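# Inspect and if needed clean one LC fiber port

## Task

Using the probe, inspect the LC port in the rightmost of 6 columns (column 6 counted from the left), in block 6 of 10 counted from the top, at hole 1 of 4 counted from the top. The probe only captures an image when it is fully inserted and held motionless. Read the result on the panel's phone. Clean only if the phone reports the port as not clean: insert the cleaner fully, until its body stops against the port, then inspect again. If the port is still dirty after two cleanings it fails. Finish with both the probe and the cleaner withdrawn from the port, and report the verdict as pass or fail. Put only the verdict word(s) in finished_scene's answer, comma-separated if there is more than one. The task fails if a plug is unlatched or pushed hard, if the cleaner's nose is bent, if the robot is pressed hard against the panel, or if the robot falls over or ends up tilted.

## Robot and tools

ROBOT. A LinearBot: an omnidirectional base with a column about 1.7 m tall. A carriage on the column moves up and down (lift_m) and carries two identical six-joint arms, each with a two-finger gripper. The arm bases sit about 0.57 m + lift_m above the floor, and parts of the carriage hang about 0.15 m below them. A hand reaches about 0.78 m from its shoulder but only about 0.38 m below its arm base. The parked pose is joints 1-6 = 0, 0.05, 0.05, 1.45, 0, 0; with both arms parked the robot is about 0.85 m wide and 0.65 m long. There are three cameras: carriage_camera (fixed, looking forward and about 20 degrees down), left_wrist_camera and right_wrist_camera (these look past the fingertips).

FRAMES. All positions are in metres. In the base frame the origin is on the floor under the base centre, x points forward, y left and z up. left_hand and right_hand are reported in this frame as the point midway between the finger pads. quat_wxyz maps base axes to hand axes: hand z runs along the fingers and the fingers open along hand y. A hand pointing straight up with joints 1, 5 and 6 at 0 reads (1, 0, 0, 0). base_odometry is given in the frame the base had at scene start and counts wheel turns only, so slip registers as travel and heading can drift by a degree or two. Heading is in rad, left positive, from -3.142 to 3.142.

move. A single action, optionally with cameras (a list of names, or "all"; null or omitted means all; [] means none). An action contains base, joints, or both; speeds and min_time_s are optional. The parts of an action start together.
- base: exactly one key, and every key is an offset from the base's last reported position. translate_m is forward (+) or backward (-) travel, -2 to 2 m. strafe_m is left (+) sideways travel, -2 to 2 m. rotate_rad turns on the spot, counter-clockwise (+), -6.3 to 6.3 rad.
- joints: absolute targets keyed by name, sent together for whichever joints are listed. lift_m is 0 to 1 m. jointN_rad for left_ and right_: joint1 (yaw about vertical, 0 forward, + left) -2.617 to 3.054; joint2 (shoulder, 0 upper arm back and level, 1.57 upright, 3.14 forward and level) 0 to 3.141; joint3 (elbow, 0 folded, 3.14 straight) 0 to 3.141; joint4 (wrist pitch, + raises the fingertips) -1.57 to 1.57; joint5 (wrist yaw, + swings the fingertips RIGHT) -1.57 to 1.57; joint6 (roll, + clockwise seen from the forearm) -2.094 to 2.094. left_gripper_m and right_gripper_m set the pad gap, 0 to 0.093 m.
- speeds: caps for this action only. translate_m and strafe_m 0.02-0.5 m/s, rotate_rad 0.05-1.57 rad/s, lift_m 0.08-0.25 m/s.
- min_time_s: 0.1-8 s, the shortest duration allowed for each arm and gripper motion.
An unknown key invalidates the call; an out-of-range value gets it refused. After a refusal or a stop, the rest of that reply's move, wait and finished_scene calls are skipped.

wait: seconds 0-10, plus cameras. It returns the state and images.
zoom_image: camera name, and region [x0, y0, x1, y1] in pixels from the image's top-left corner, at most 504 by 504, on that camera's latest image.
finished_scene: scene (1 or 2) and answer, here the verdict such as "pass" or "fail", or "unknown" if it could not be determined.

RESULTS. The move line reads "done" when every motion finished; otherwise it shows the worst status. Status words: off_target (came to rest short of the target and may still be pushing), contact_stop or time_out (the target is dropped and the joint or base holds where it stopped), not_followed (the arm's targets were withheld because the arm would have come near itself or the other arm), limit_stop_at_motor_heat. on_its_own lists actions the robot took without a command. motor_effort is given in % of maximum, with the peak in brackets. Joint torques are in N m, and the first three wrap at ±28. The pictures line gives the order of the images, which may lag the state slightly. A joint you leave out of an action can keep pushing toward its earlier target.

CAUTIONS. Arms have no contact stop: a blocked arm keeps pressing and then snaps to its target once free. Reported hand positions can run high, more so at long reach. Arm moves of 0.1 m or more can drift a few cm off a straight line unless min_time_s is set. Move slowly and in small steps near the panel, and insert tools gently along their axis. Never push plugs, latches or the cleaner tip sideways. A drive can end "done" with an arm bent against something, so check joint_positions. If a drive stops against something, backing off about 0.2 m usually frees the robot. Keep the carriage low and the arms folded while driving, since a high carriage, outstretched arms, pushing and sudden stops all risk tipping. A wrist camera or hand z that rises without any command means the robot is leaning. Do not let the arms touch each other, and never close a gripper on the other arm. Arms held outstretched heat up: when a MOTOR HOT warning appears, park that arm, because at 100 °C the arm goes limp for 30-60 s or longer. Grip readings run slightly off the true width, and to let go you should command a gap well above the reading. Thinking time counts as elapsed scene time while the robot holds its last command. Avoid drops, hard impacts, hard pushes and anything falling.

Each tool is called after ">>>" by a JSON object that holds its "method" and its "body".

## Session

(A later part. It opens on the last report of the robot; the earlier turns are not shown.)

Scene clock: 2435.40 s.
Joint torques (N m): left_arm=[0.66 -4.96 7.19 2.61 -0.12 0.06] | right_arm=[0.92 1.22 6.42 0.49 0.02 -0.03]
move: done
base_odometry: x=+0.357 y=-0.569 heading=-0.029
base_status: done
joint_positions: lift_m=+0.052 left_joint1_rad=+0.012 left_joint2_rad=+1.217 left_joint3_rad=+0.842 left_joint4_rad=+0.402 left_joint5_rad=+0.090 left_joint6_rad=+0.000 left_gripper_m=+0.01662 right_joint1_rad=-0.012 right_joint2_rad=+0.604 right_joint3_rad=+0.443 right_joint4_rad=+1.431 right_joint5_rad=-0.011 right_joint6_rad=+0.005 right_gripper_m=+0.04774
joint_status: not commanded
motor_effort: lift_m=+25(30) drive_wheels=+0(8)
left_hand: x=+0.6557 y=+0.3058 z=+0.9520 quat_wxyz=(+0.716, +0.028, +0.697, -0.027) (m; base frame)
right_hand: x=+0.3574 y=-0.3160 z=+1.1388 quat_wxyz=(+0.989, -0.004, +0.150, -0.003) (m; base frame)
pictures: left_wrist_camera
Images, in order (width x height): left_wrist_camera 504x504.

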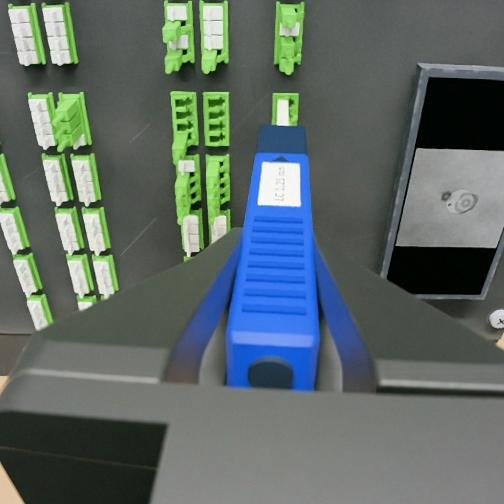

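>>> {"method": "move", "body": {"base": {"translate_m":0.004}, "speeds": {"translate_m":0.03}, "joints": {"lift_m":0.0516}, "cameras": ["left_wrist_camera"]}}

>>> {"method": "zoom_image", "body": {"camera": "left_wrist_camera", "region": [260, 80, 310, 130]}}

>>> {"method": "move", "body": {"base": {"translate_m":0.004}, "speeds": {"translate_m":0.03}, "joints": {"lift_m":0.0512}, "cameras": ["left_wrist_camera"]}}

>>> {"method": "zoom_image", "body": {"camera": "left_wrist_camera", "region": [260, 80, 310, 130]}}

Scene clock: 2455.13 s.
Joint torques (N m): left_arm=[0.66 -5.01 7.19 2.6 -0.14 0.08] | right_arm=[0.92 1.1 6.45 0.49 0.03 -0.05]
move: done
base_odometry: x=+0.361 y=-0.569 heading=-0.029
base_status: done
joint_positions: lift_m=+0.052 left_joint1_rad=+0.012 left_joint2_rad=+1.217 left_joint3_rad=+0.842 left_joint4_rad=+0.403 left_joint5_rad=+0.090 left_joint6_rad=+0.000 left_gripper_m=+0.01662 right_joint1_rad=-0.012 right_joint2_rad=+0.605 right_joint3_rad=+0.443 right_joint4_rad=+1.431 right_joint5_rad=-0.011 right_joint6_rad=+0.005 right_gripper_m=+0.04774
joint_status: all done
motor_effort: lift_m=+30(30) drive_wheels=+1(9)
left_hand: x=+0.6557 y=+0.3058 z=+0.9517 quat_wxyz=(+0.716, +0.028, +0.697, -0.027) (m; base frame)
right_hand: x=+0.3578 y=-0.3160 z=+1.1382 quat_wxyz=(+0.989, -0.004, +0.150, -0.003) (m; base frame)
pictures: left_wrist_camera
Images, in order (width x height): left_wrist_camera 504x504.

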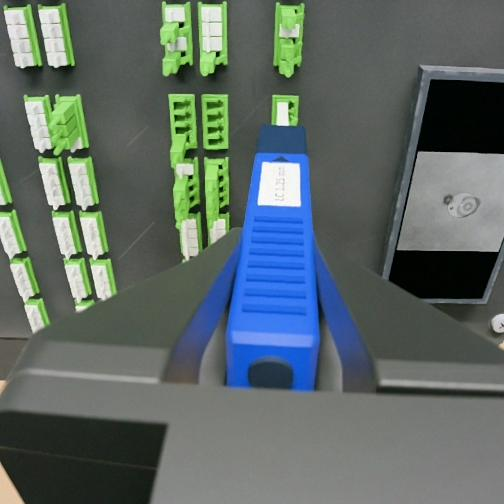

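Scaled by 10.080 from the camera's 504x504 image, which has a finer 720x720 frame.

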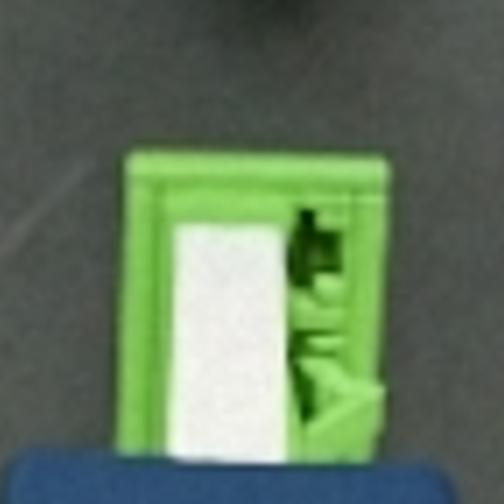

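Scene clock: 2455.77 s.
Joint torques (N m): left_arm=[0.65 -4.98 7.21 2.6 -0.14 0.07] | right_arm=[0.91 1.06 6.43 0.51 0.02 -0.04]
move: done
base_odometry: x=+0.365 y=-0.570 heading=-0.030
base_status: done
joint_positions: lift_m=+0.051 left_joint1_rad=+0.012 left_joint2_rad=+1.217 left_joint3_rad=+0.842 left_joint4_rad=+0.403 left_joint5_rad=+0.091 left_joint6_rad=+0.000 left_gripper_m=+0.01662 right_joint1_rad=-0.012 right_joint2_rad=+0.605 right_joint3_rad=+0.443 right_joint4_rad=+1.431 right_joint5_rad=-0.011 right_joint6_rad=+0.005 right_gripper_m=+0.04774
joint_status: all done
motor_effort: lift_m=+28(30) drive_wheels=+1(11)
left_hand: x=+0.6557 y=+0.3058 z=+0.9514 quat_wxyz=(+0.716, +0.028, +0.697, -0.027) (m; base frame)
right_hand: x=+0.3578 y=-0.3160 z=+1.1378 quat_wxyz=(+0.989, -0.004, +0.150, -0.003) (m; base frame)
pictures: left_wrist_camera
Images, in order (width x height): left_wrist_camera 504x504.

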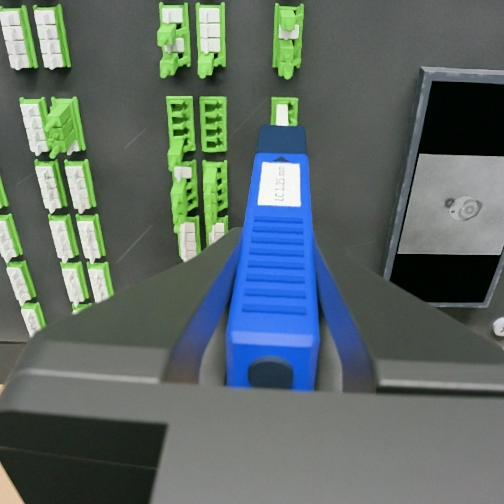

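Scaled by 10.080 from the camera's 504x504 image, which has a finer 720x720 frame.

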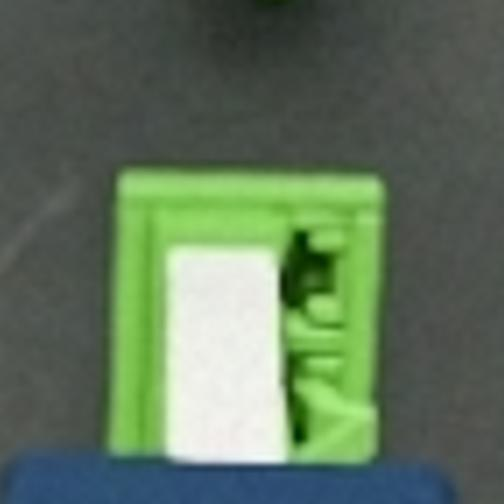

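>>> {"method": "move", "body": {"joints": {"left_joint1_rad":0.0205}, "cameras": ["left_wrist_camera"]}}

>>> {"method": "zoom_image", "body": {"camera": "left_wrist_camera", "region": [260, 80, 310, 130]}}

>>> {"method": "move", "body": {"base": {"translate_m":0.004}, "speeds": {"translate_m":0.03}, "joints": {"lift_m":0.0508}, "cameras": ["left_wrist_camera"]}}

>>> {"method": "zoom_image", "body": {"camera": "left_wrist_camera", "region": [260, 80, 310, 130]}}

Scene clock: 2472.27 s.
Joint torques (N m): left_arm=[0.91 -4.98 7.21 2.59 -0.15 0.07] | right_arm=[0.92 1.09 6.41 0.49 0.01 -0.04]
move: done
base_odometry: x=+0.365 y=-0.570 heading=-0.030
base_status: not commanded
joint_positions: lift_m=+0.051 left_joint1_rad=+0.012 left_joint2_rad=+1.217 left_joint3_rad=+0.842 left_joint4_rad=+0.403 left_joint5_rad=+0.091 left_joint6_rad=+0.000 left_gripper_m=+0.01662 right_joint1_rad=-0.012 right_joint2_rad=+0.605 right_joint3_rad=+0.443 right_joint4_rad=+1.431 right_joint5_rad=-0.011 right_joint6_rad=+0.005 right_gripper_m=+0.04774
joint_status: all done
motor_effort: lift_m=+27(27) drive_wheels=+1(1)
left_hand: x=+0.6557 y=+0.3058 z=+0.9514 quat_wxyz=(+0.716, +0.028, +0.697, -0.027) (m; base frame)
right_hand: x=+0.3578 y=-0.3160 z=+1.1378 quat_wxyz=(+0.989, -0.004, +0.150, -0.003) (m; base frame)
pictures: left_wrist_camera
Images, in order (width x height): left_wrist_camera 504x504.

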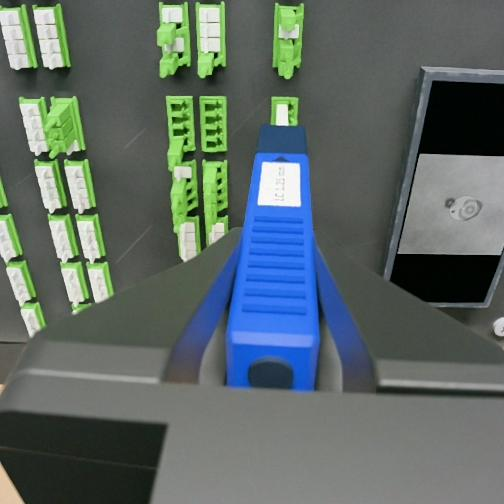

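Scaled by 10.080 from the camera's 504x504 image, which has a finer 720x720 frame.

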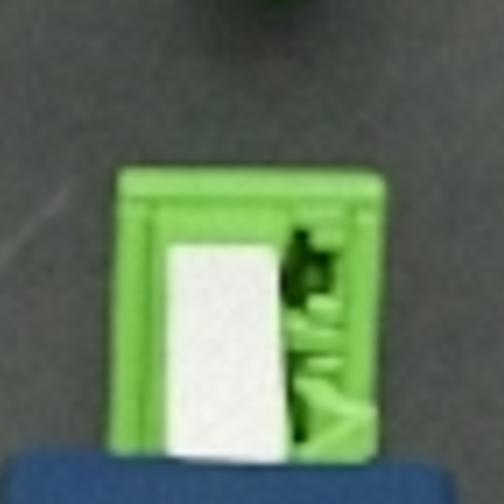

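Scene clock: 2472.93 s.
Joint torques (N m): left_arm=[0.9 -4.93 7.19 2.59 -0.15 0.07] | right_arm=[0.92 1.1 6.37 0.49 0.02 -0.03]
move: done
base_odometry: x=+0.369 y=-0.570 heading=-0.030
base_status: done
joint_positions: lift_m=+0.051 left_joint1_rad=+0.012 left_joint2_rad=+1.217 left_joint3_rad=+0.842 left_joint4_rad=+0.403 left_joint5_rad=+0.091 left_joint6_rad=+0.000 left_gripper_m=+0.01662 right_joint1_rad=-0.012 right_joint2_rad=+0.605 right_joint3_rad=+0.443 right_joint4_rad=+1.431 right_joint5_rad=-0.011 right_joint6_rad=+0.005 right_gripper_m=+0.04774
joint_status: all done
motor_effort: lift_m=+25(30) drive_wheels=+1(11)
left_hand: x=+0.6557 y=+0.3058 z=+0.9511 quat_wxyz=(+0.716, +0.028, +0.697, -0.027) (m; base frame)
right_hand: x=+0.3578 y=-0.3160 z=+1.1374 quat_wxyz=(+0.989, -0.004, +0.150, -0.003) (m; base frame)
pictures: left_wrist_camera
Images, in order (width x height): left_wrist_camera 504x504.

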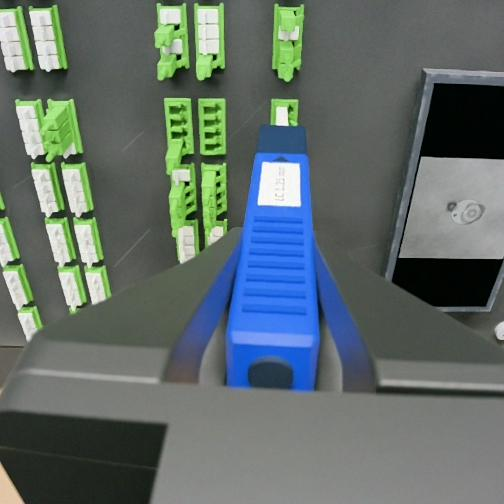

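Scaled by 10.080 from the camera's 504x504 image, which has a finer 720x720 frame.

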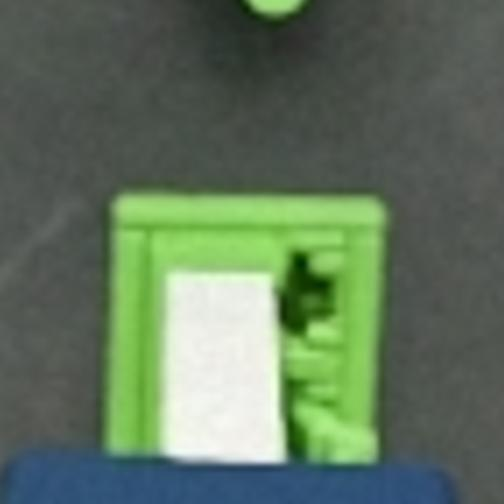

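>>> {"method": "move", "body": {"base": {"translate_m":0.005}, "speeds": {"translate_m":0.03}, "joints": {"lift_m":0.0504,"left_joint1_rad":0.0225}, "cameras": ["left_wrist_camera"]}}

>>> {"method": "zoom_image", "body": {"camera": "left_wrist_camera", "region": [260, 80, 310, 130]}}

>>> {"method": "move", "body": {"base": {"translate_m":0.005}, "speeds": {"translate_m":0.03}, "joints": {"lift_m":0.05}, "cameras": ["left_wrist_camera"]}}

>>> {"method": "zoom_image", "body": {"camera": "left_wrist_camera", "region": [260, 80, 310, 130]}}

Scene clock: 2489.30 s.
Joint torques (N m): left_arm=[0.8 -3.88 7.23 2.72 -0.16 0.07] | right_arm=[0.9 1.11 6.43 0.5 0.04 -0.04]
move: done
base_odometry: x=+0.374 y=-0.570 heading=-0.030
base_status: done
joint_positions: lift_m=+0.051 left_joint1_rad=+0.015 left_joint2_rad=+1.207 left_joint3_rad=+0.842 left_joint4_rad=+0.391 left_joint5_rad=+0.092 left_joint6_rad=+0.000 left_gripper_m=+0.01662 right_joint1_rad=-0.012 right_joint2_rad=+0.605 right_joint3_rad=+0.443 right_joint4_rad=+1.429 right_joint5_rad=-0.011 right_joint6_rad=+0.005 right_gripper_m=+0.04774
joint_status: all done
motor_effort: lift_m=+27(30) drive_wheels=+2(10)
left_hand: x=+0.6535 y=+0.3067 z=+0.9519 quat_wxyz=(+0.716, +0.028, +0.697, -0.027) (m; base frame)
right_hand: x=+0.3581 y=-0.3160 z=+1.1369 quat_wxyz=(+0.989, -0.004, +0.151, -0.003) (m; base frame)
pictures: left_wrist_camera
Images, in order (width x height): left_wrist_camera 504x504.

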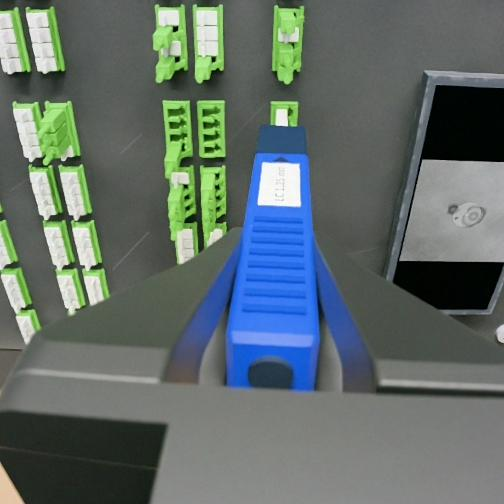

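Scaled by 10.080 from the camera's 504x504 image, which has a finer 720x720 frame.

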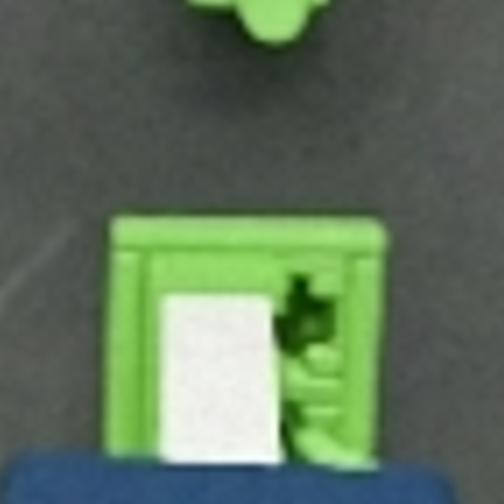

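Scene clock: 2489.93 s.
Joint torques (N m): left_arm=[0.75 -1.89 7.49 2.95 -0.2 0.07] | right_arm=[0.92 1.13 6.43 0.49 0.03 -0.04]
move: done
base_odometry: x=+0.379 y=-0.571 heading=-0.030
base_status: done
joint_positions: lift_m=+0.050 left_joint1_rad=+0.016 left_joint2_rad=+1.188 left_joint3_rad=+0.839 left_joint4_rad=+0.370 left_joint5_rad=+0.096 left_joint6_rad=+0.000 left_gripper_m=+0.01662 right_joint1_rad=-0.012 right_joint2_rad=+0.605 right_joint3_rad=+0.443 right_joint4_rad=+1.430 right_joint5_rad=-0.011 right_joint6_rad=+0.005 right_gripper_m=+0.04774
joint_status: all done
motor_effort: lift_m=+30(30) drive_wheels=+3(12)
left_hand: x=+0.6493 y=+0.3064 z=+0.9523 quat_wxyz=(+0.714, +0.029, +0.699, -0.028) (m; base frame)
right_hand: x=+0.3578 y=-0.3160 z=+1.1366 quat_wxyz=(+0.989, -0.004, +0.150, -0.003) (m; base frame)
pictures: left_wrist_camera
Images, in order (width x height): left_wrist_camera 504x504.

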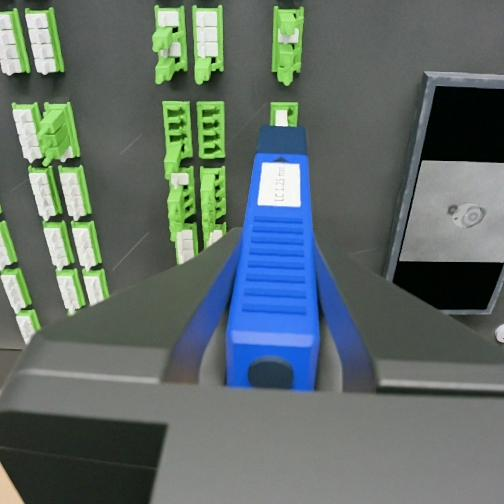

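Scaled by 10.080 from the camera's 504x504 image, which has a finer 720x720 frame.

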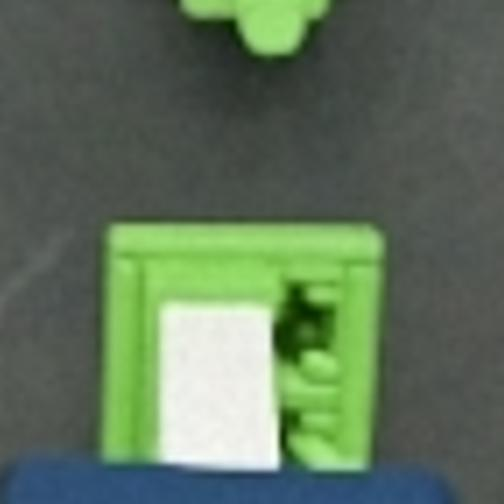

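>>> {"method": "move", "body": {"base": {"translate_m":0.005}, "speeds": {"translate_m":0.03}, "joints": {"lift_m":0.049,"left_joint4_rad":0.46}, "cameras": ["left_wrist_camera"]}}

>>> {"method": "zoom_image", "body": {"camera": "left_wrist_camera", "region": [260, 80, 310, 130]}}

Scene clock: 2504.87 s.
Joint torques (N m): left_arm=[0.65 -0.68 7.9 3.33 -0.21 0.06] | right_arm=[0.92 1.17 6.45 0.49 0.03 -0.03]
move: off_target
base_odometry: x=+0.384 y=-0.571 heading=-0.031
base_status: done
joint_positions: lift_m=+0.049 left_joint1_rad=+0.017 left_joint2_rad=+1.177 left_joint3_rad=+0.834 left_joint4_rad=+0.374 left_joint5_rad=+0.097 left_joint6_rad=+0.000 left_gripper_m=+0.01662 right_joint1_rad=-0.012 right_joint2_rad=+0.604 right_joint3_rad=+0.443 right_joint4_rad=+1.430 right_joint5_rad=-0.011 right_joint6_rad=+0.005 right_gripper_m=+0.04774
joint_status: left_joint4_rad off_target (ended at +0.374, target +0.460); the others done
motor_effort: lift_m=+28(31) drive_wheels=+4(14)
left_hand: x=+0.6467 y=+0.3066 z=+0.9543 quat_wxyz=(+0.717, +0.029, +0.696, -0.028) (m; base frame)
right_hand: x=+0.3578 y=-0.3160 z=+1.1354 quat_wxyz=(+0.989, -0.004, +0.151, -0.003) (m; base frame)
pictures: left_wrist_camera
Images, in order (width x height): left_wrist_camera 504x504.

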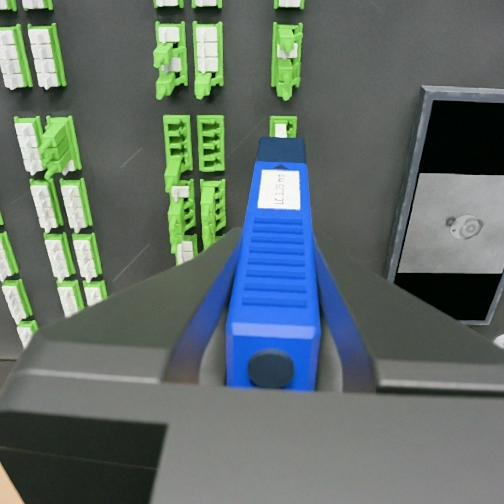

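Scaled by 10.080 from the camera's 504x504 image, which has a finer 720x720 frame.

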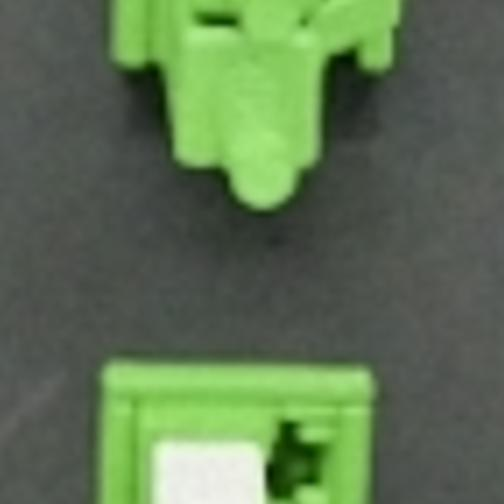

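>>> {"method": "move", "body": {"joints": {"lift_m":0.0465,"left_joint4_rad":0.445}, "cameras": ["left_wrist_camera"]}}

>>> {"method": "zoom_image", "body": {"camera": "left_wrist_camera", "region": [240, 80, 320, 160]}}

Scene clock: 2519.43 s.
Joint torques (N m): left_arm=[0.65 -0.59 7.87 3.12 -0.21 0.07] | right_arm=[0.91 1.21 6.42 0.48 0.02 -0.03]
move: off_target
base_odometry: x=+0.384 y=-0.571 heading=-0.031
base_status: not commanded
joint_positions: lift_m=+0.047 left_joint1_rad=+0.017 left_joint2_rad=+1.177 left_joint3_rad=+0.834 left_joint4_rad=+0.378 left_joint5_rad=+0.097 left_joint6_rad=+0.000 left_gripper_m=+0.01662 right_joint1_rad=-0.012 right_joint2_rad=+0.604 right_joint3_rad=+0.443 right_joint4_rad=+1.430 right_joint5_rad=-0.011 right_joint6_rad=+0.005 right_gripper_m=+0.04774
joint_status: left_joint4_rad off_target (ended at +0.378, target +0.445); the others done
motor_effort: lift_m=+27(31) drive_wheels=+5(5)
left_hand: x=+0.6467 y=+0.3066 z=+0.9528 quat_wxyz=(+0.719, +0.029, +0.694, -0.028) (m; base frame)
right_hand: x=+0.3578 y=-0.3160 z=+1.1329 quat_wxyz=(+0.989, -0.004, +0.151, -0.003) (m; base frame)
pictures: left_wrist_camera
Images, in order (width x height): left_wrist_camera 504x504.

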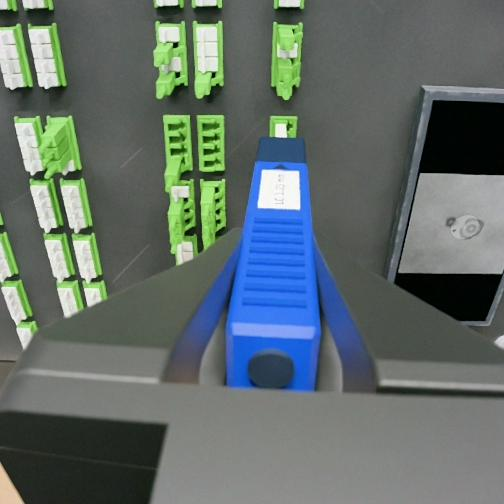

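Scaled by 6.300 from the camera's 504x504 image, which has a finer 720x720 frame.

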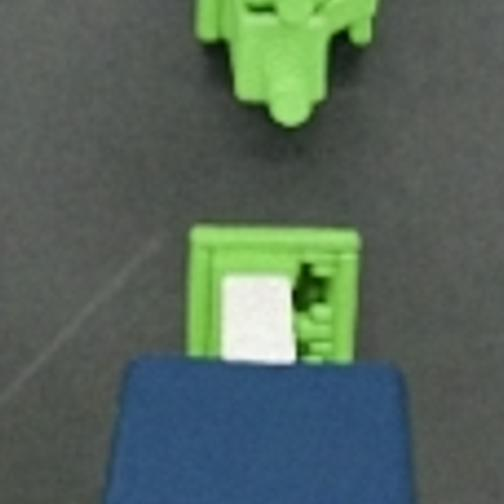

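>>> {"method": "move", "body": {"joints": {"lift_m":0.0475,"left_joint4_rad":0.37}, "cameras": ["left_wrist_camera"]}}

>>> {"method": "zoom_image", "body": {"camera": "left_wrist_camera", "region": [240, 80, 320, 160]}}

Scene clock: 2530.27 s.
Joint torques (N m): left_arm=[0.66 -0.64 7.88 2.41 -0.2 0.06] | right_arm=[0.9 1.22 6.48 0.49 0.03 -0.03]
move: done
base_odometry: x=+0.384 y=-0.571 heading=-0.031
base_status: not commanded
joint_positions: lift_m=+0.047 left_joint1_rad=+0.017 left_joint2_rad=+1.177 left_joint3_rad=+0.834 left_joint4_rad=+0.370 left_joint5_rad=+0.097 left_joint6_rad=+0.000 left_gripper_m=+0.01662 right_joint1_rad=-0.012 right_joint2_rad=+0.604 right_joint3_rad=+0.443 right_joint4_rad=+1.430 right_joint5_rad=-0.011 right_joint6_rad=+0.005 right_gripper_m=+0.04774
joint_status: all done
motor_effort: lift_m=+30(34) drive_wheels=+5(5)
left_hand: x=+0.6468 y=+0.3066 z=+0.9517 quat_wxyz=(+0.716, +0.029, +0.697, -0.028) (m; base frame)
right_hand: x=+0.3578 y=-0.3160 z=+1.1337 quat_wxyz=(+0.989, -0.004, +0.151, -0.003) (m; base frame)
pictures: left_wrist_camera
Images, in order (width x height): left_wrist_camera 504x504.

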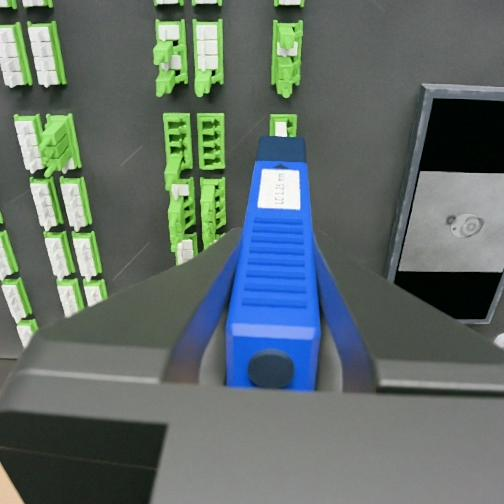

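Scaled by 6.300 from the camera's 504x504 image, which has a finer 720x720 frame.

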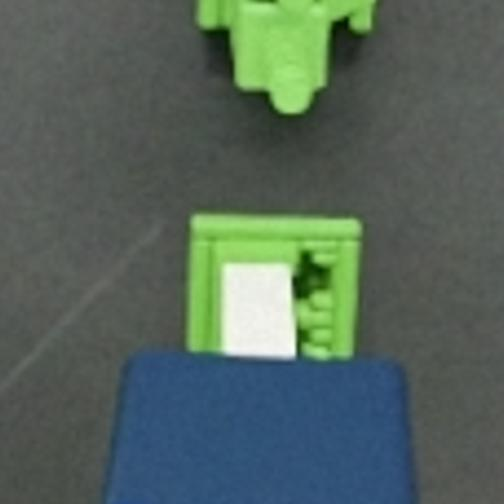

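>>> {"method": "move", "body": {"joints": {"left_joint4_rad":0.32}, "cameras": ["left_wrist_camera"]}}

>>> {"method": "zoom_image", "body": {"camera": "left_wrist_camera", "region": [240, 80, 320, 160]}}

Scene clock: 2543.93 s.
Joint torques (N m): left_arm=[0.65 -0.61 7.87 1.92 -0.21 0.07] | right_arm=[0.94 1.18 6.49 0.5 0.02 -0.03]
move: off_target
base_odometry: x=+0.384 y=-0.571 heading=-0.031
base_status: not commanded
joint_positions: lift_m=+0.047 left_joint1_rad=+0.017 left_joint2_rad=+1.177 left_joint3_rad=+0.834 left_joint4_rad=+0.365 left_joint5_rad=+0.097 left_joint6_rad=+0.000 left_gripper_m=+0.01662 right_joint1_rad=-0.012 right_joint2_rad=+0.604 right_joint3_rad=+0.443 right_joint4_rad=+1.430 right_joint5_rad=-0.011 right_joint6_rad=+0.005 right_gripper_m=+0.04774
joint_status: left_joint4_rad off_target (ended at +0.365, target +0.320)
motor_effort: lift_m=+30(31) drive_wheels=+4(5)
left_hand: x=+0.6468 y=+0.3066 z=+0.9503 quat_wxyz=(+0.714, +0.029, +0.699, -0.028) (m; base frame)
right_hand: x=+0.3578 y=-0.3160 z=+1.1337 quat_wxyz=(+0.989, -0.004, +0.151, -0.003) (m; base frame)
pictures: left_wrist_camera
Images, in order (width x height): left_wrist_camera 504x504.

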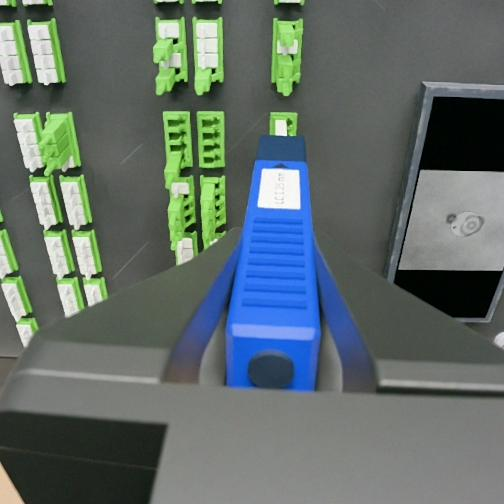

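Scaled by 6.300 from the camera's 504x504 image, which has a finer 720x720 frame.

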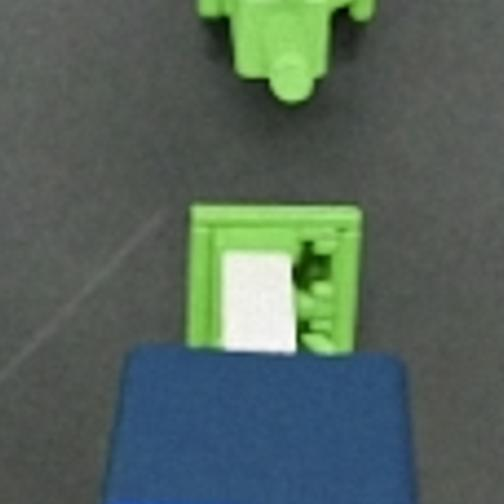

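>>> {"method": "move", "body": {"cameras": ["carriage_camera","left_wrist_camera"]}}

>>> {"method": "zoom_image", "body": {"camera": "carriage_camera", "region": [90, 180, 180, 240]}}

>>> {"method": "zoom_image", "body": {"camera": "left_wrist_camera", "region": [150, 90, 330, 270]}}

Scene clock: 2596.73 s.
Joint torques (N m): left_arm=[0.66 -0.59 7.87 1.91 -0.21 0.06] | right_arm=[0.92 1.2 6.45 0.49 0.01 -0.03]
base_odometry: x=+0.384 y=-0.571 heading=-0.031
base_status: not commanded
joint_positions: lift_m=+0.047 left_joint1_rad=+0.017 left_joint2_rad=+1.177 left_joint3_rad=+0.834 left_joint4_rad=+0.365 left_joint5_rad=+0.097 left_joint6_rad=+0.000 left_gripper_m=+0.01662 right_joint1_rad=-0.012 right_joint2_rad=+0.604 right_joint3_rad=+0.443 right_joint4_rad=+1.430 right_joint5_rad=-0.011 right_joint6_rad=+0.005 right_gripper_m=+0.04774
joint_status: left_joint4_rad off_target (ended at +0.365, target +0.320)
motor_effort: lift_m=+31(31) drive_wheels=+4(5)
left_hand: x=+0.6468 y=+0.3066 z=+0.9503 quat_wxyz=(+0.714, +0.029, +0.699, -0.028) (m; base frame)
right_hand: x=+0.3578 y=-0.3160 z=+1.1337 quat_wxyz=(+0.989, -0.004, +0.151, -0.003) (m; base frame)
pictures: carriage_camera, left_wrist_camera
Images, in order (width x height): carriage_camera 504x504, left_wrist_camera 504x504.

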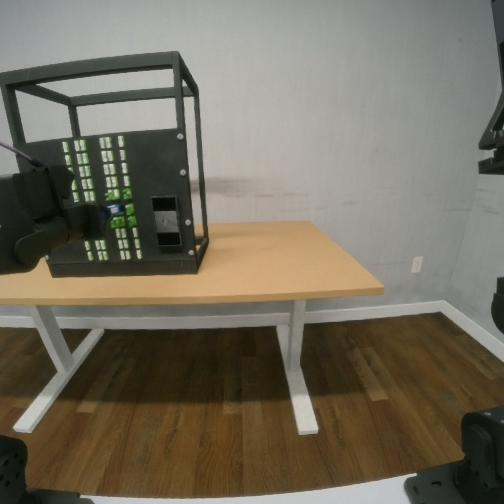

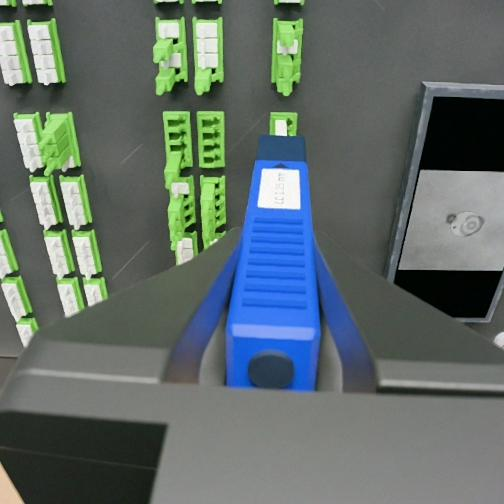

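Scaled by 5.600 from the camera's 504x504 image, which has a finer 720x720 frame.

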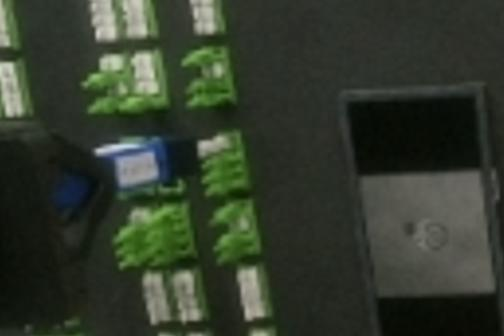

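Scaled by 2.800 from the camera's 504x504 image, which has a finer 720x720 frame.

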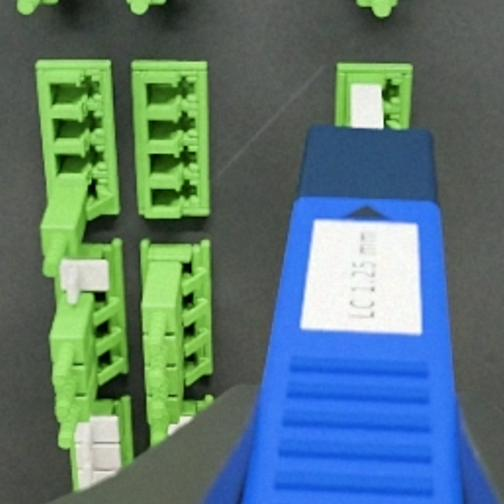

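>>> {"method": "move", "body": {"base": {"translate_m":-0.02}, "speeds": {"translate_m":0.03}, "cameras": ["left_wrist_camera"]}}

>>> {"method": "move", "body": {"base": {"translate_m":-0.03}, "speeds": {"translate_m":0.03}, "cameras": ["left_wrist_camera"]}}

>>> {"method": "zoom_image", "body": {"camera": "left_wrist_camera", "region": [220, 60, 340, 180]}}

Scene clock: 2634.90 s.
Joint torques (N m): left_arm=[0.65 -4.44 7.76 1.6 -0.2 0.06] | right_arm=[0.92 1.22 6.42 0.5 0.02 -0.04]
move: done
base_odometry: x=+0.364 y=-0.570 heading=-0.031
base_status: done
joint_positions: lift_m=+0.047 left_joint1_rad=+0.017 left_joint2_rad=+1.213 left_joint3_rad=+0.835 left_joint4_rad=+0.394 left_joint5_rad=+0.096 left_joint6_rad=+0.000 left_gripper_m=+0.01662 right_joint1_rad=-0.012 right_joint2_rad=+0.604 right_joint3_rad=+0.443 right_joint4_rad=+1.431 right_joint5_rad=-0.011 right_joint6_rad=+0.005 right_gripper_m=+0.04774
joint_status: not commanded
motor_effort: lift_m=+30(32) drive_wheels=-3(10)
left_hand: x=+0.6546 y=+0.3070 z=+0.9438 quat_wxyz=(+0.712, +0.028, +0.701, -0.027) (m; base frame)
right_hand: x=+0.3576 y=-0.3160 z=+1.1338 quat_wxyz=(+0.989, -0.004, +0.150, -0.003) (m; base frame)
pictures: left_wrist_camera
Images, in order (width x height): left_wrist_camera 504x504.

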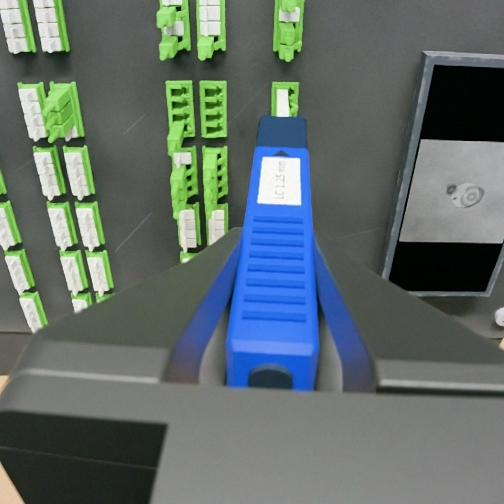

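Scene clock: 2636.33 s.
Joint torques (N m): left_arm=[0.65 -5.71 7.2 1.6 -0.14 0.08] | right_arm=[0.94 1.17 6.46 0.5 0.02 -0.03]
move: done
base_odometry: x=+0.334 y=-0.569 heading=-0.030
base_status: done
joint_positions: lift_m=+0.047 left_joint1_rad=+0.017 left_joint2_rad=+1.225 left_joint3_rad=+0.842 left_joint4_rad=+0.395 left_joint5_rad=+0.091 left_joint6_rad=+0.000 left_gripper_m=+0.01662 right_joint1_rad=-0.012 right_joint2_rad=+0.604 right_joint3_rad=+0.443 right_joint4_rad=+1.430 right_joint5_rad=-0.011 right_joint6_rad=+0.005 right_gripper_m=+0.04774
joint_status: not commanded
motor_effort: lift_m=+31(33) drive_wheels=+2(14)
left_hand: x=+0.6573 y=+0.3078 z=+0.9425 quat_wxyz=(+0.711, +0.026, +0.702, -0.026) (m; base frame)
right_hand: x=+0.3577 y=-0.3160 z=+1.1337 quat_wxyz=(+0.989, -0.004, +0.150, -0.003) (m; base frame)
pictures: left_wrist_camera
Images, in order (width x height): left_wrist_camera 504x504.

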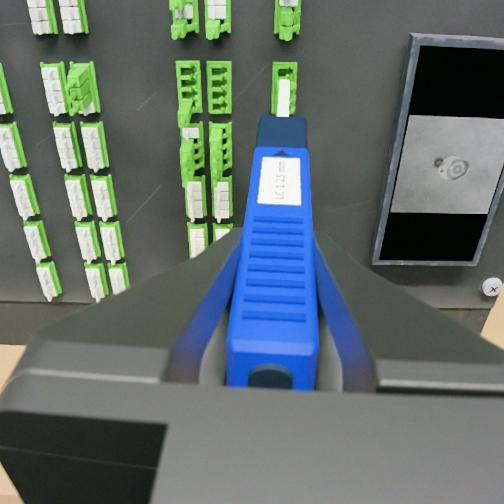

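Scaled by 4.200 from the camera's 504x504 image, which has a finer 720x720 frame.

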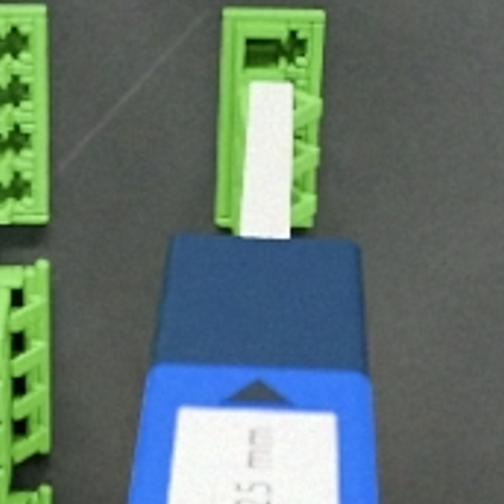

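>>> {"method": "move", "body": {"base": {"translate_m":-0.11}, "speeds": {"translate_m":0.1}, "joints": {"left_joint1_rad":0.0,"left_joint5_rad":0.0,"left_joint4_rad":0.38}, "cameras": []}}

>>> {"method": "move", "body": {"base": {"strafe_m":0.615}, "speeds": {"strafe_m":0.15}, "cameras": []}}

>>> {"method": "move", "body": {"joints": {"right_joint4_rad":0.41,"right_joint2_rad":1.138,"right_joint3_rad":0.84,"right_joint5_rad":-0.02,"right_joint1_rad":-0.01,"lift_m":0.061}, "min_time_s": 3, "cameras": ["right_wrist_camera","carriage_camera"]}}

>>> {"method": "zoom_image", "body": {"camera": "right_wrist_camera", "region": [160, 0, 340, 120]}}

Scene clock: 2655.37 s.
Joint torques (N m): left_arm=[-0.5 -5.72 7.21 2.44 -0.22 0.06] | right_arm=[0.91 1.2 6.46 0.5 0.02 -0.03]
move: done
base_odometry: x=+0.224 y=-0.566 heading=-0.030
base_status: done
joint_positions: lift_m=+0.047 left_joint1_rad=+0.010 left_joint2_rad=+1.225 left_joint3_rad=+0.842 left_joint4_rad=+0.378 left_joint5_rad=+0.009 left_joint6_rad=+0.000 left_gripper_m=+0.01662 right_joint1_rad=-0.012 right_joint2_rad=+0.604 right_joint3_rad=+0.443 right_joint4_rad=+1.429 right_joint5_rad=-0.011 right_joint6_rad=+0.005 right_gripper_m=+0.04774
joint_status: all done
motor_effort: lift_m=+29(32) drive_wheels=-3(14)
left_hand: x=+0.6578 y=+0.3191 z=+0.9385 quat_wxyz=(+0.706, +0.000, +0.709, +0.000) (m; base frame)
right_hand: x=+0.3579 y=-0.3160 z=+1.1337 quat_wxyz=(+0.989, -0.004, +0.151, -0.003) (m; base frame)
pictures: none
No camera images: "cameras" was empty.

Scene clock: 2660.47 s.
Joint torques (N m): left_arm=[-0.29 -5.76 7.2 2.44 -0.22 0.07] | right_arm=[0.9 1.18 6.48 0.5 0.01 -0.04]
move: done
base_odometry: x=+0.242 y=+0.049 heading=-0.030
base_status: done
joint_positions: lift_m=+0.047 left_joint1_rad=+0.007 left_joint2_rad=+1.225 left_joint3_rad=+0.842 left_joint4_rad=+0.377 left_joint5_rad=+0.006 left_joint6_rad=+0.000 left_gripper_m=+0.01662 right_joint1_rad=-0.012 right_joint2_rad=+0.604 right_joint3_rad=+0.443 right_joint4_rad=+1.429 right_joint5_rad=-0.011 right_joint6_rad=+0.005 right_gripper_m=+0.04774
joint_status: not commanded
motor_effort: lift_m=+31(33) drive_wheels=-4(7)
left_hand: x=+0.6578 y=+0.3182 z=+0.9382 quat_wxyz=(+0.705, +0.000, +0.709, +0.000) (m; base frame)
right_hand: x=+0.3579 y=-0.3160 z=+1.1337 quat_wxyz=(+0.989, -0.004, +0.151, -0.003) (m; base frame)
pictures: none
No camera images: "cameras" was empty.

Scene clock: 2663.77 s.
Joint torques (N m): left_arm=[-0.29 -5.74 7.23 2.51 -0.2 0.06] | right_arm=[0.75 -4.16 11.56 2.28 -0.08 -0.04]
move: off_target
base_odometry: x=+0.242 y=+0.049 heading=-0.030
base_status: not commanded
joint_positions: lift_m=+0.061 left_joint1_rad=+0.007 left_joint2_rad=+1.225 left_joint3_rad=+0.842 left_joint4_rad=+0.372 left_joint5_rad=+0.006 left_joint6_rad=+0.000 left_gripper_m=+0.01662 right_joint1_rad=-0.012 right_joint2_rad=+1.140 right_joint3_rad=+0.795 right_joint4_rad=+0.363 right_joint5_rad=-0.011 right_joint6_rad=+0.005 right_gripper_m=+0.04774
joint_status: right_joint4_rad off_target (ended at +0.363, target +0.410); the others done
motor_effort: lift_m=+27(36) drive_wheels=-4(4)
left_hand: x=+0.6578 y=+0.3182 z=+0.9504 quat_wxyz=(+0.703, +0.000, +0.711, +0.000) (m; base frame)
right_hand: x=+0.6384 y=-0.3194 z=+0.9589 quat_wxyz=(+0.714, +0.002, +0.701, +0.001) (m; base frame)
pictures: carriage_camera, right_wrist_camera
Images, in order (width x height): carriage_camera 504x504, right_wrist_camera 504x504.

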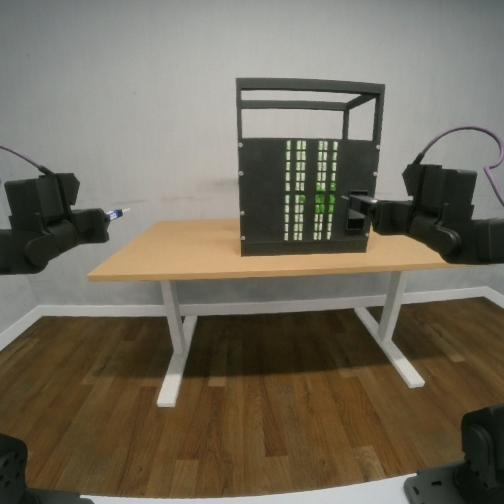

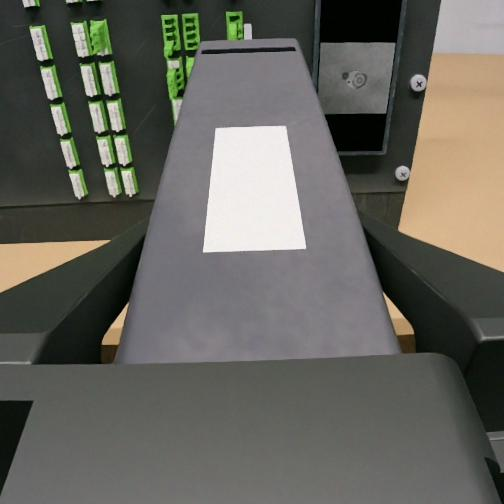

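Scaled by 2.800 from the camera's 504x504 image, which has a finer 720x720 frame.

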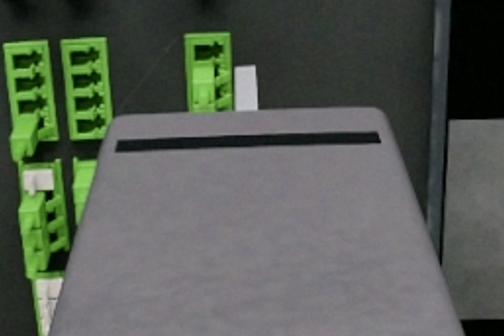

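>>> {"method": "move", "body": {"base": {"strafe_m":0.01}, "speeds": {"strafe_m":0.03}, "joints": {"right_joint4_rad":0.3}, "cameras": []}}

>>> {"method": "move", "body": {"base": {"translate_m":0.04}, "speeds": {"translate_m":0.05}, "cameras": ["right_wrist_camera"]}}

>>> {"method": "zoom_image", "body": {"camera": "right_wrist_camera", "region": [210, 0, 280, 50]}}

Scene clock: 2681.17 s.
Joint torques (N m): left_arm=[-0.21 -5.72 7.2 2.52 -0.2 0.07] | right_arm=[0.72 -4.23 11.3 2.31 -0.05 -0.03]
move: off_target
base_odometry: x=+0.242 y=+0.059 heading=-0.030
base_status: done
joint_positions: lift_m=+0.061 left_joint1_rad=+0.005 left_joint2_rad=+1.225 left_joint3_rad=+0.842 left_joint4_rad=+0.372 left_joint5_rad=+0.004 left_joint6_rad=+0.000 left_gripper_m=+0.01662 right_joint1_rad=-0.012 right_joint2_rad=+1.140 right_joint3_rad=+0.798 right_joint4_rad=+0.254 right_joint5_rad=-0.014 right_joint6_rad=+0.005 right_gripper_m=+0.04774
joint_status: right_joint4_rad off_target (ended at +0.254, target +0.300)
motor_effort: lift_m=+28(31) drive_wheels=-3(8)
left_hand: x=+0.6578 y=+0.3178 z=+0.9504 quat_wxyz=(+0.703, +0.000, +0.711, +0.000) (m; base frame)
right_hand: x=+0.6375 y=-0.3186 z=+0.9329 quat_wxyz=(+0.675, +0.001, +0.738, +0.003) (m; base frame)
pictures: none
No camera images: "cameras" was empty.

Scene clock: 2682.47 s.
Joint torques (N m): left_arm=[-0.17 -5.76 7.21 2.53 -0.19 0.07] | right_arm=[0.7 -3.21 11.37 2.48 -0.04 -0.03]
move: done
base_odometry: x=+0.282 y=+0.058 heading=-0.030
base_status: done
joint_positions: lift_m=+0.061 left_joint1_rad=+0.005 left_joint2_rad=+1.225 left_joint3_rad=+0.842 left_joint4_rad=+0.370 left_joint5_rad=+0.004 left_joint6_rad=+0.000 left_gripper_m=+0.01662 right_joint1_rad=-0.012 right_joint2_rad=+1.129 right_joint3_rad=+0.798 right_joint4_rad=+0.235 right_joint5_rad=-0.014 right_joint6_rad=+0.005 right_gripper_m=+0.04774
joint_status: not commanded
motor_effort: lift_m=+27(31) drive_wheels=+4(6)
left_hand: x=+0.6578 y=+0.3178 z=+0.9501 quat_wxyz=(+0.703, +0.000, +0.711, +0.000) (m; base frame)
right_hand: x=+0.6350 y=-0.3186 z=+0.9323 quat_wxyz=(+0.672, +0.001, +0.741, +0.003) (m; base frame)
pictures: right_wrist_camera
Images, in order (width x height): right_wrist_camera 504x504.

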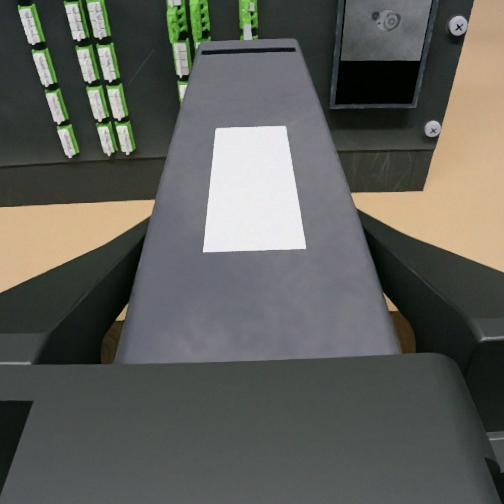

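Scaled by 7.200 from the camera's 504x504 image, which has a finer 720x720 frame.

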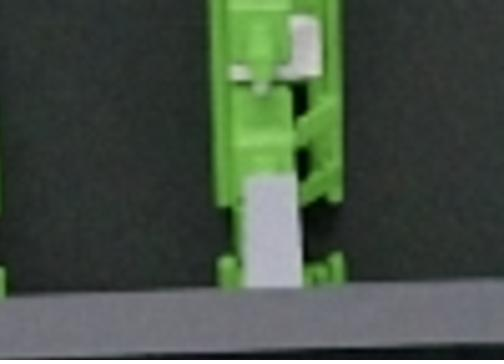

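>>> {"method": "move", "body": {"base": {"translate_m":-0.03}, "speeds": {"translate_m":0.1}, "cameras": []}}

>>> {"method": "move", "body": {"joints": {"right_joint4_rad":0.4}, "cameras": []}}

>>> {"method": "wait", "body": {"seconds": 0.5, "cameras": ["right_wrist_camera"]}}

>>> {"method": "zoom_image", "body": {"camera": "right_wrist_camera", "region": [210, 0, 280, 50]}}

Scene clock: 2694.90 s.
Joint torques (N m): left_arm=[-0.18 -5.79 7.23 2.53 -0.19 0.07] | right_arm=[0.72 -4.62 11.23 2.46 -0.05 -0.04]
move: done
base_odometry: x=+0.252 y=+0.058 heading=-0.030
base_status: done
joint_positions: lift_m=+0.061 left_joint1_rad=+0.005 left_joint2_rad=+1.225 left_joint3_rad=+0.842 left_joint4_rad=+0.370 left_joint5_rad=+0.004 left_joint6_rad=+0.000 left_gripper_m=+0.01662 right_joint1_rad=-0.012 right_joint2_rad=+1.144 right_joint3_rad=+0.799 right_joint4_rad=+0.236 right_joint5_rad=-0.014 right_joint6_rad=+0.005 right_gripper_m=+0.04774
joint_status: not commanded
motor_effort: lift_m=+29(31) drive_wheels=-4(13)
left_hand: x=+0.6578 y=+0.3178 z=+0.9501 quat_wxyz=(+0.703, +0.000, +0.711, +0.000) (m; base frame)
right_hand: x=+0.6379 y=-0.3186 z=+0.9278 quat_wxyz=(+0.668, +0.001, +0.744, +0.003) (m; base frame)
pictures: none
No camera images: "cameras" was empty.

Scene clock: 2695.63 s.
Joint torques (N m): left_arm=[-0.2 -5.78 7.21 2.53 -0.18 0.06] | right_arm=[0.68 -4.57 11.19 2.57 -0.04 -0.03]
move: off_target
base_odometry: x=+0.252 y=+0.058 heading=-0.030
base_status: not commanded
joint_positions: lift_m=+0.061 left_joint1_rad=+0.005 left_joint2_rad=+1.225 left_joint3_rad=+0.842 left_joint4_rad=+0.370 left_joint5_rad=+0.004 left_joint6_rad=+0.000 left_gripper_m=+0.01662 right_joint1_rad=-0.012 right_joint2_rad=+1.144 right_joint3_rad=+0.799 right_joint4_rad=+0.321 right_joint5_rad=-0.014 right_joint6_rad=+0.005 right_gripper_m=+0.04774
joint_status: right_joint4_rad off_target (ended at +0.321, target +0.400)
motor_effort: lift_m=+27(31) drive_wheels=-5(5)
left_hand: x=+0.6578 y=+0.3178 z=+0.9501 quat_wxyz=(+0.703, +0.000, +0.711, +0.000) (m; base frame)
right_hand: x=+0.6393 y=-0.3186 z=+0.9488 quat_wxyz=(+0.699, +0.001, +0.716, +0.003) (m; base frame)
pictures: none
No camera images: "cameras" was empty.

Scene clock: 2696.13 s.
Joint torques (N m): left_arm=[-0.17 -5.72 7.21 2.53 -0.19 0.07] | right_arm=[0.68 -4.57 11.23 2.58 -0.05 -0.04]
base_odometry: x=+0.252 y=+0.058 heading=-0.030
base_status: not commanded
joint_positions: lift_m=+0.061 left_joint1_rad=+0.005 left_joint2_rad=+1.225 left_joint3_rad=+0.842 left_joint4_rad=+0.370 left_joint5_rad=+0.004 left_joint6_rad=+0.000 left_gripper_m=+0.01662 right_joint1_rad=-0.012 right_joint2_rad=+1.144 right_joint3_rad=+0.799 right_joint4_rad=+0.322 right_joint5_rad=-0.014 right_joint6_rad=+0.005 right_gripper_m=+0.04774
joint_status: right_joint4_rad off_target (ended at +0.321, target +0.400)
motor_effort: lift_m=+30(31) drive_wheels=-5(5)
left_hand: x=+0.6578 y=+0.3178 z=+0.9501 quat_wxyz=(+0.703, +0.000, +0.711, +0.000) (m; base frame)
right_hand: x=+0.6393 y=-0.3186 z=+0.9492 quat_wxyz=(+0.699, +0.001, +0.715, +0.003) (m; base frame)
wait: 0.50 s; at rest by 0.27 s
pictures: right_wrist_camera
Images, in order (width x height): right_wrist_camera 504x504.

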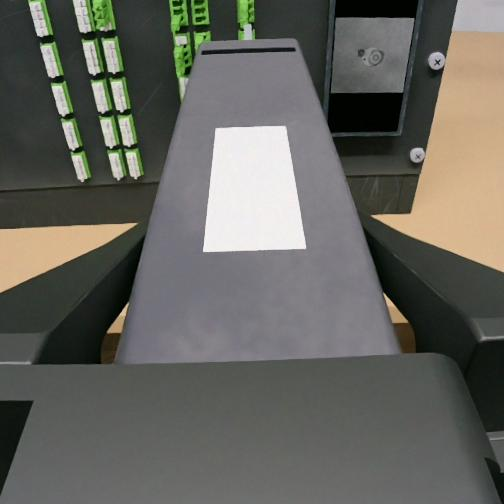

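Scaled by 7.200 from the camera's 504x504 image, which has a finer 720x720 frame.

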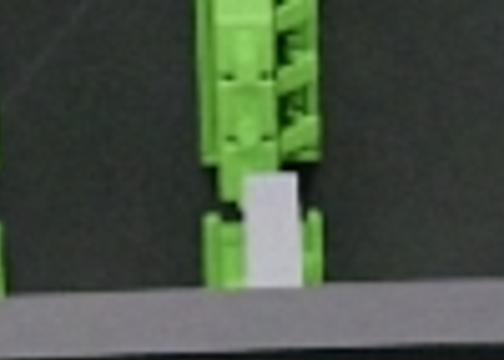

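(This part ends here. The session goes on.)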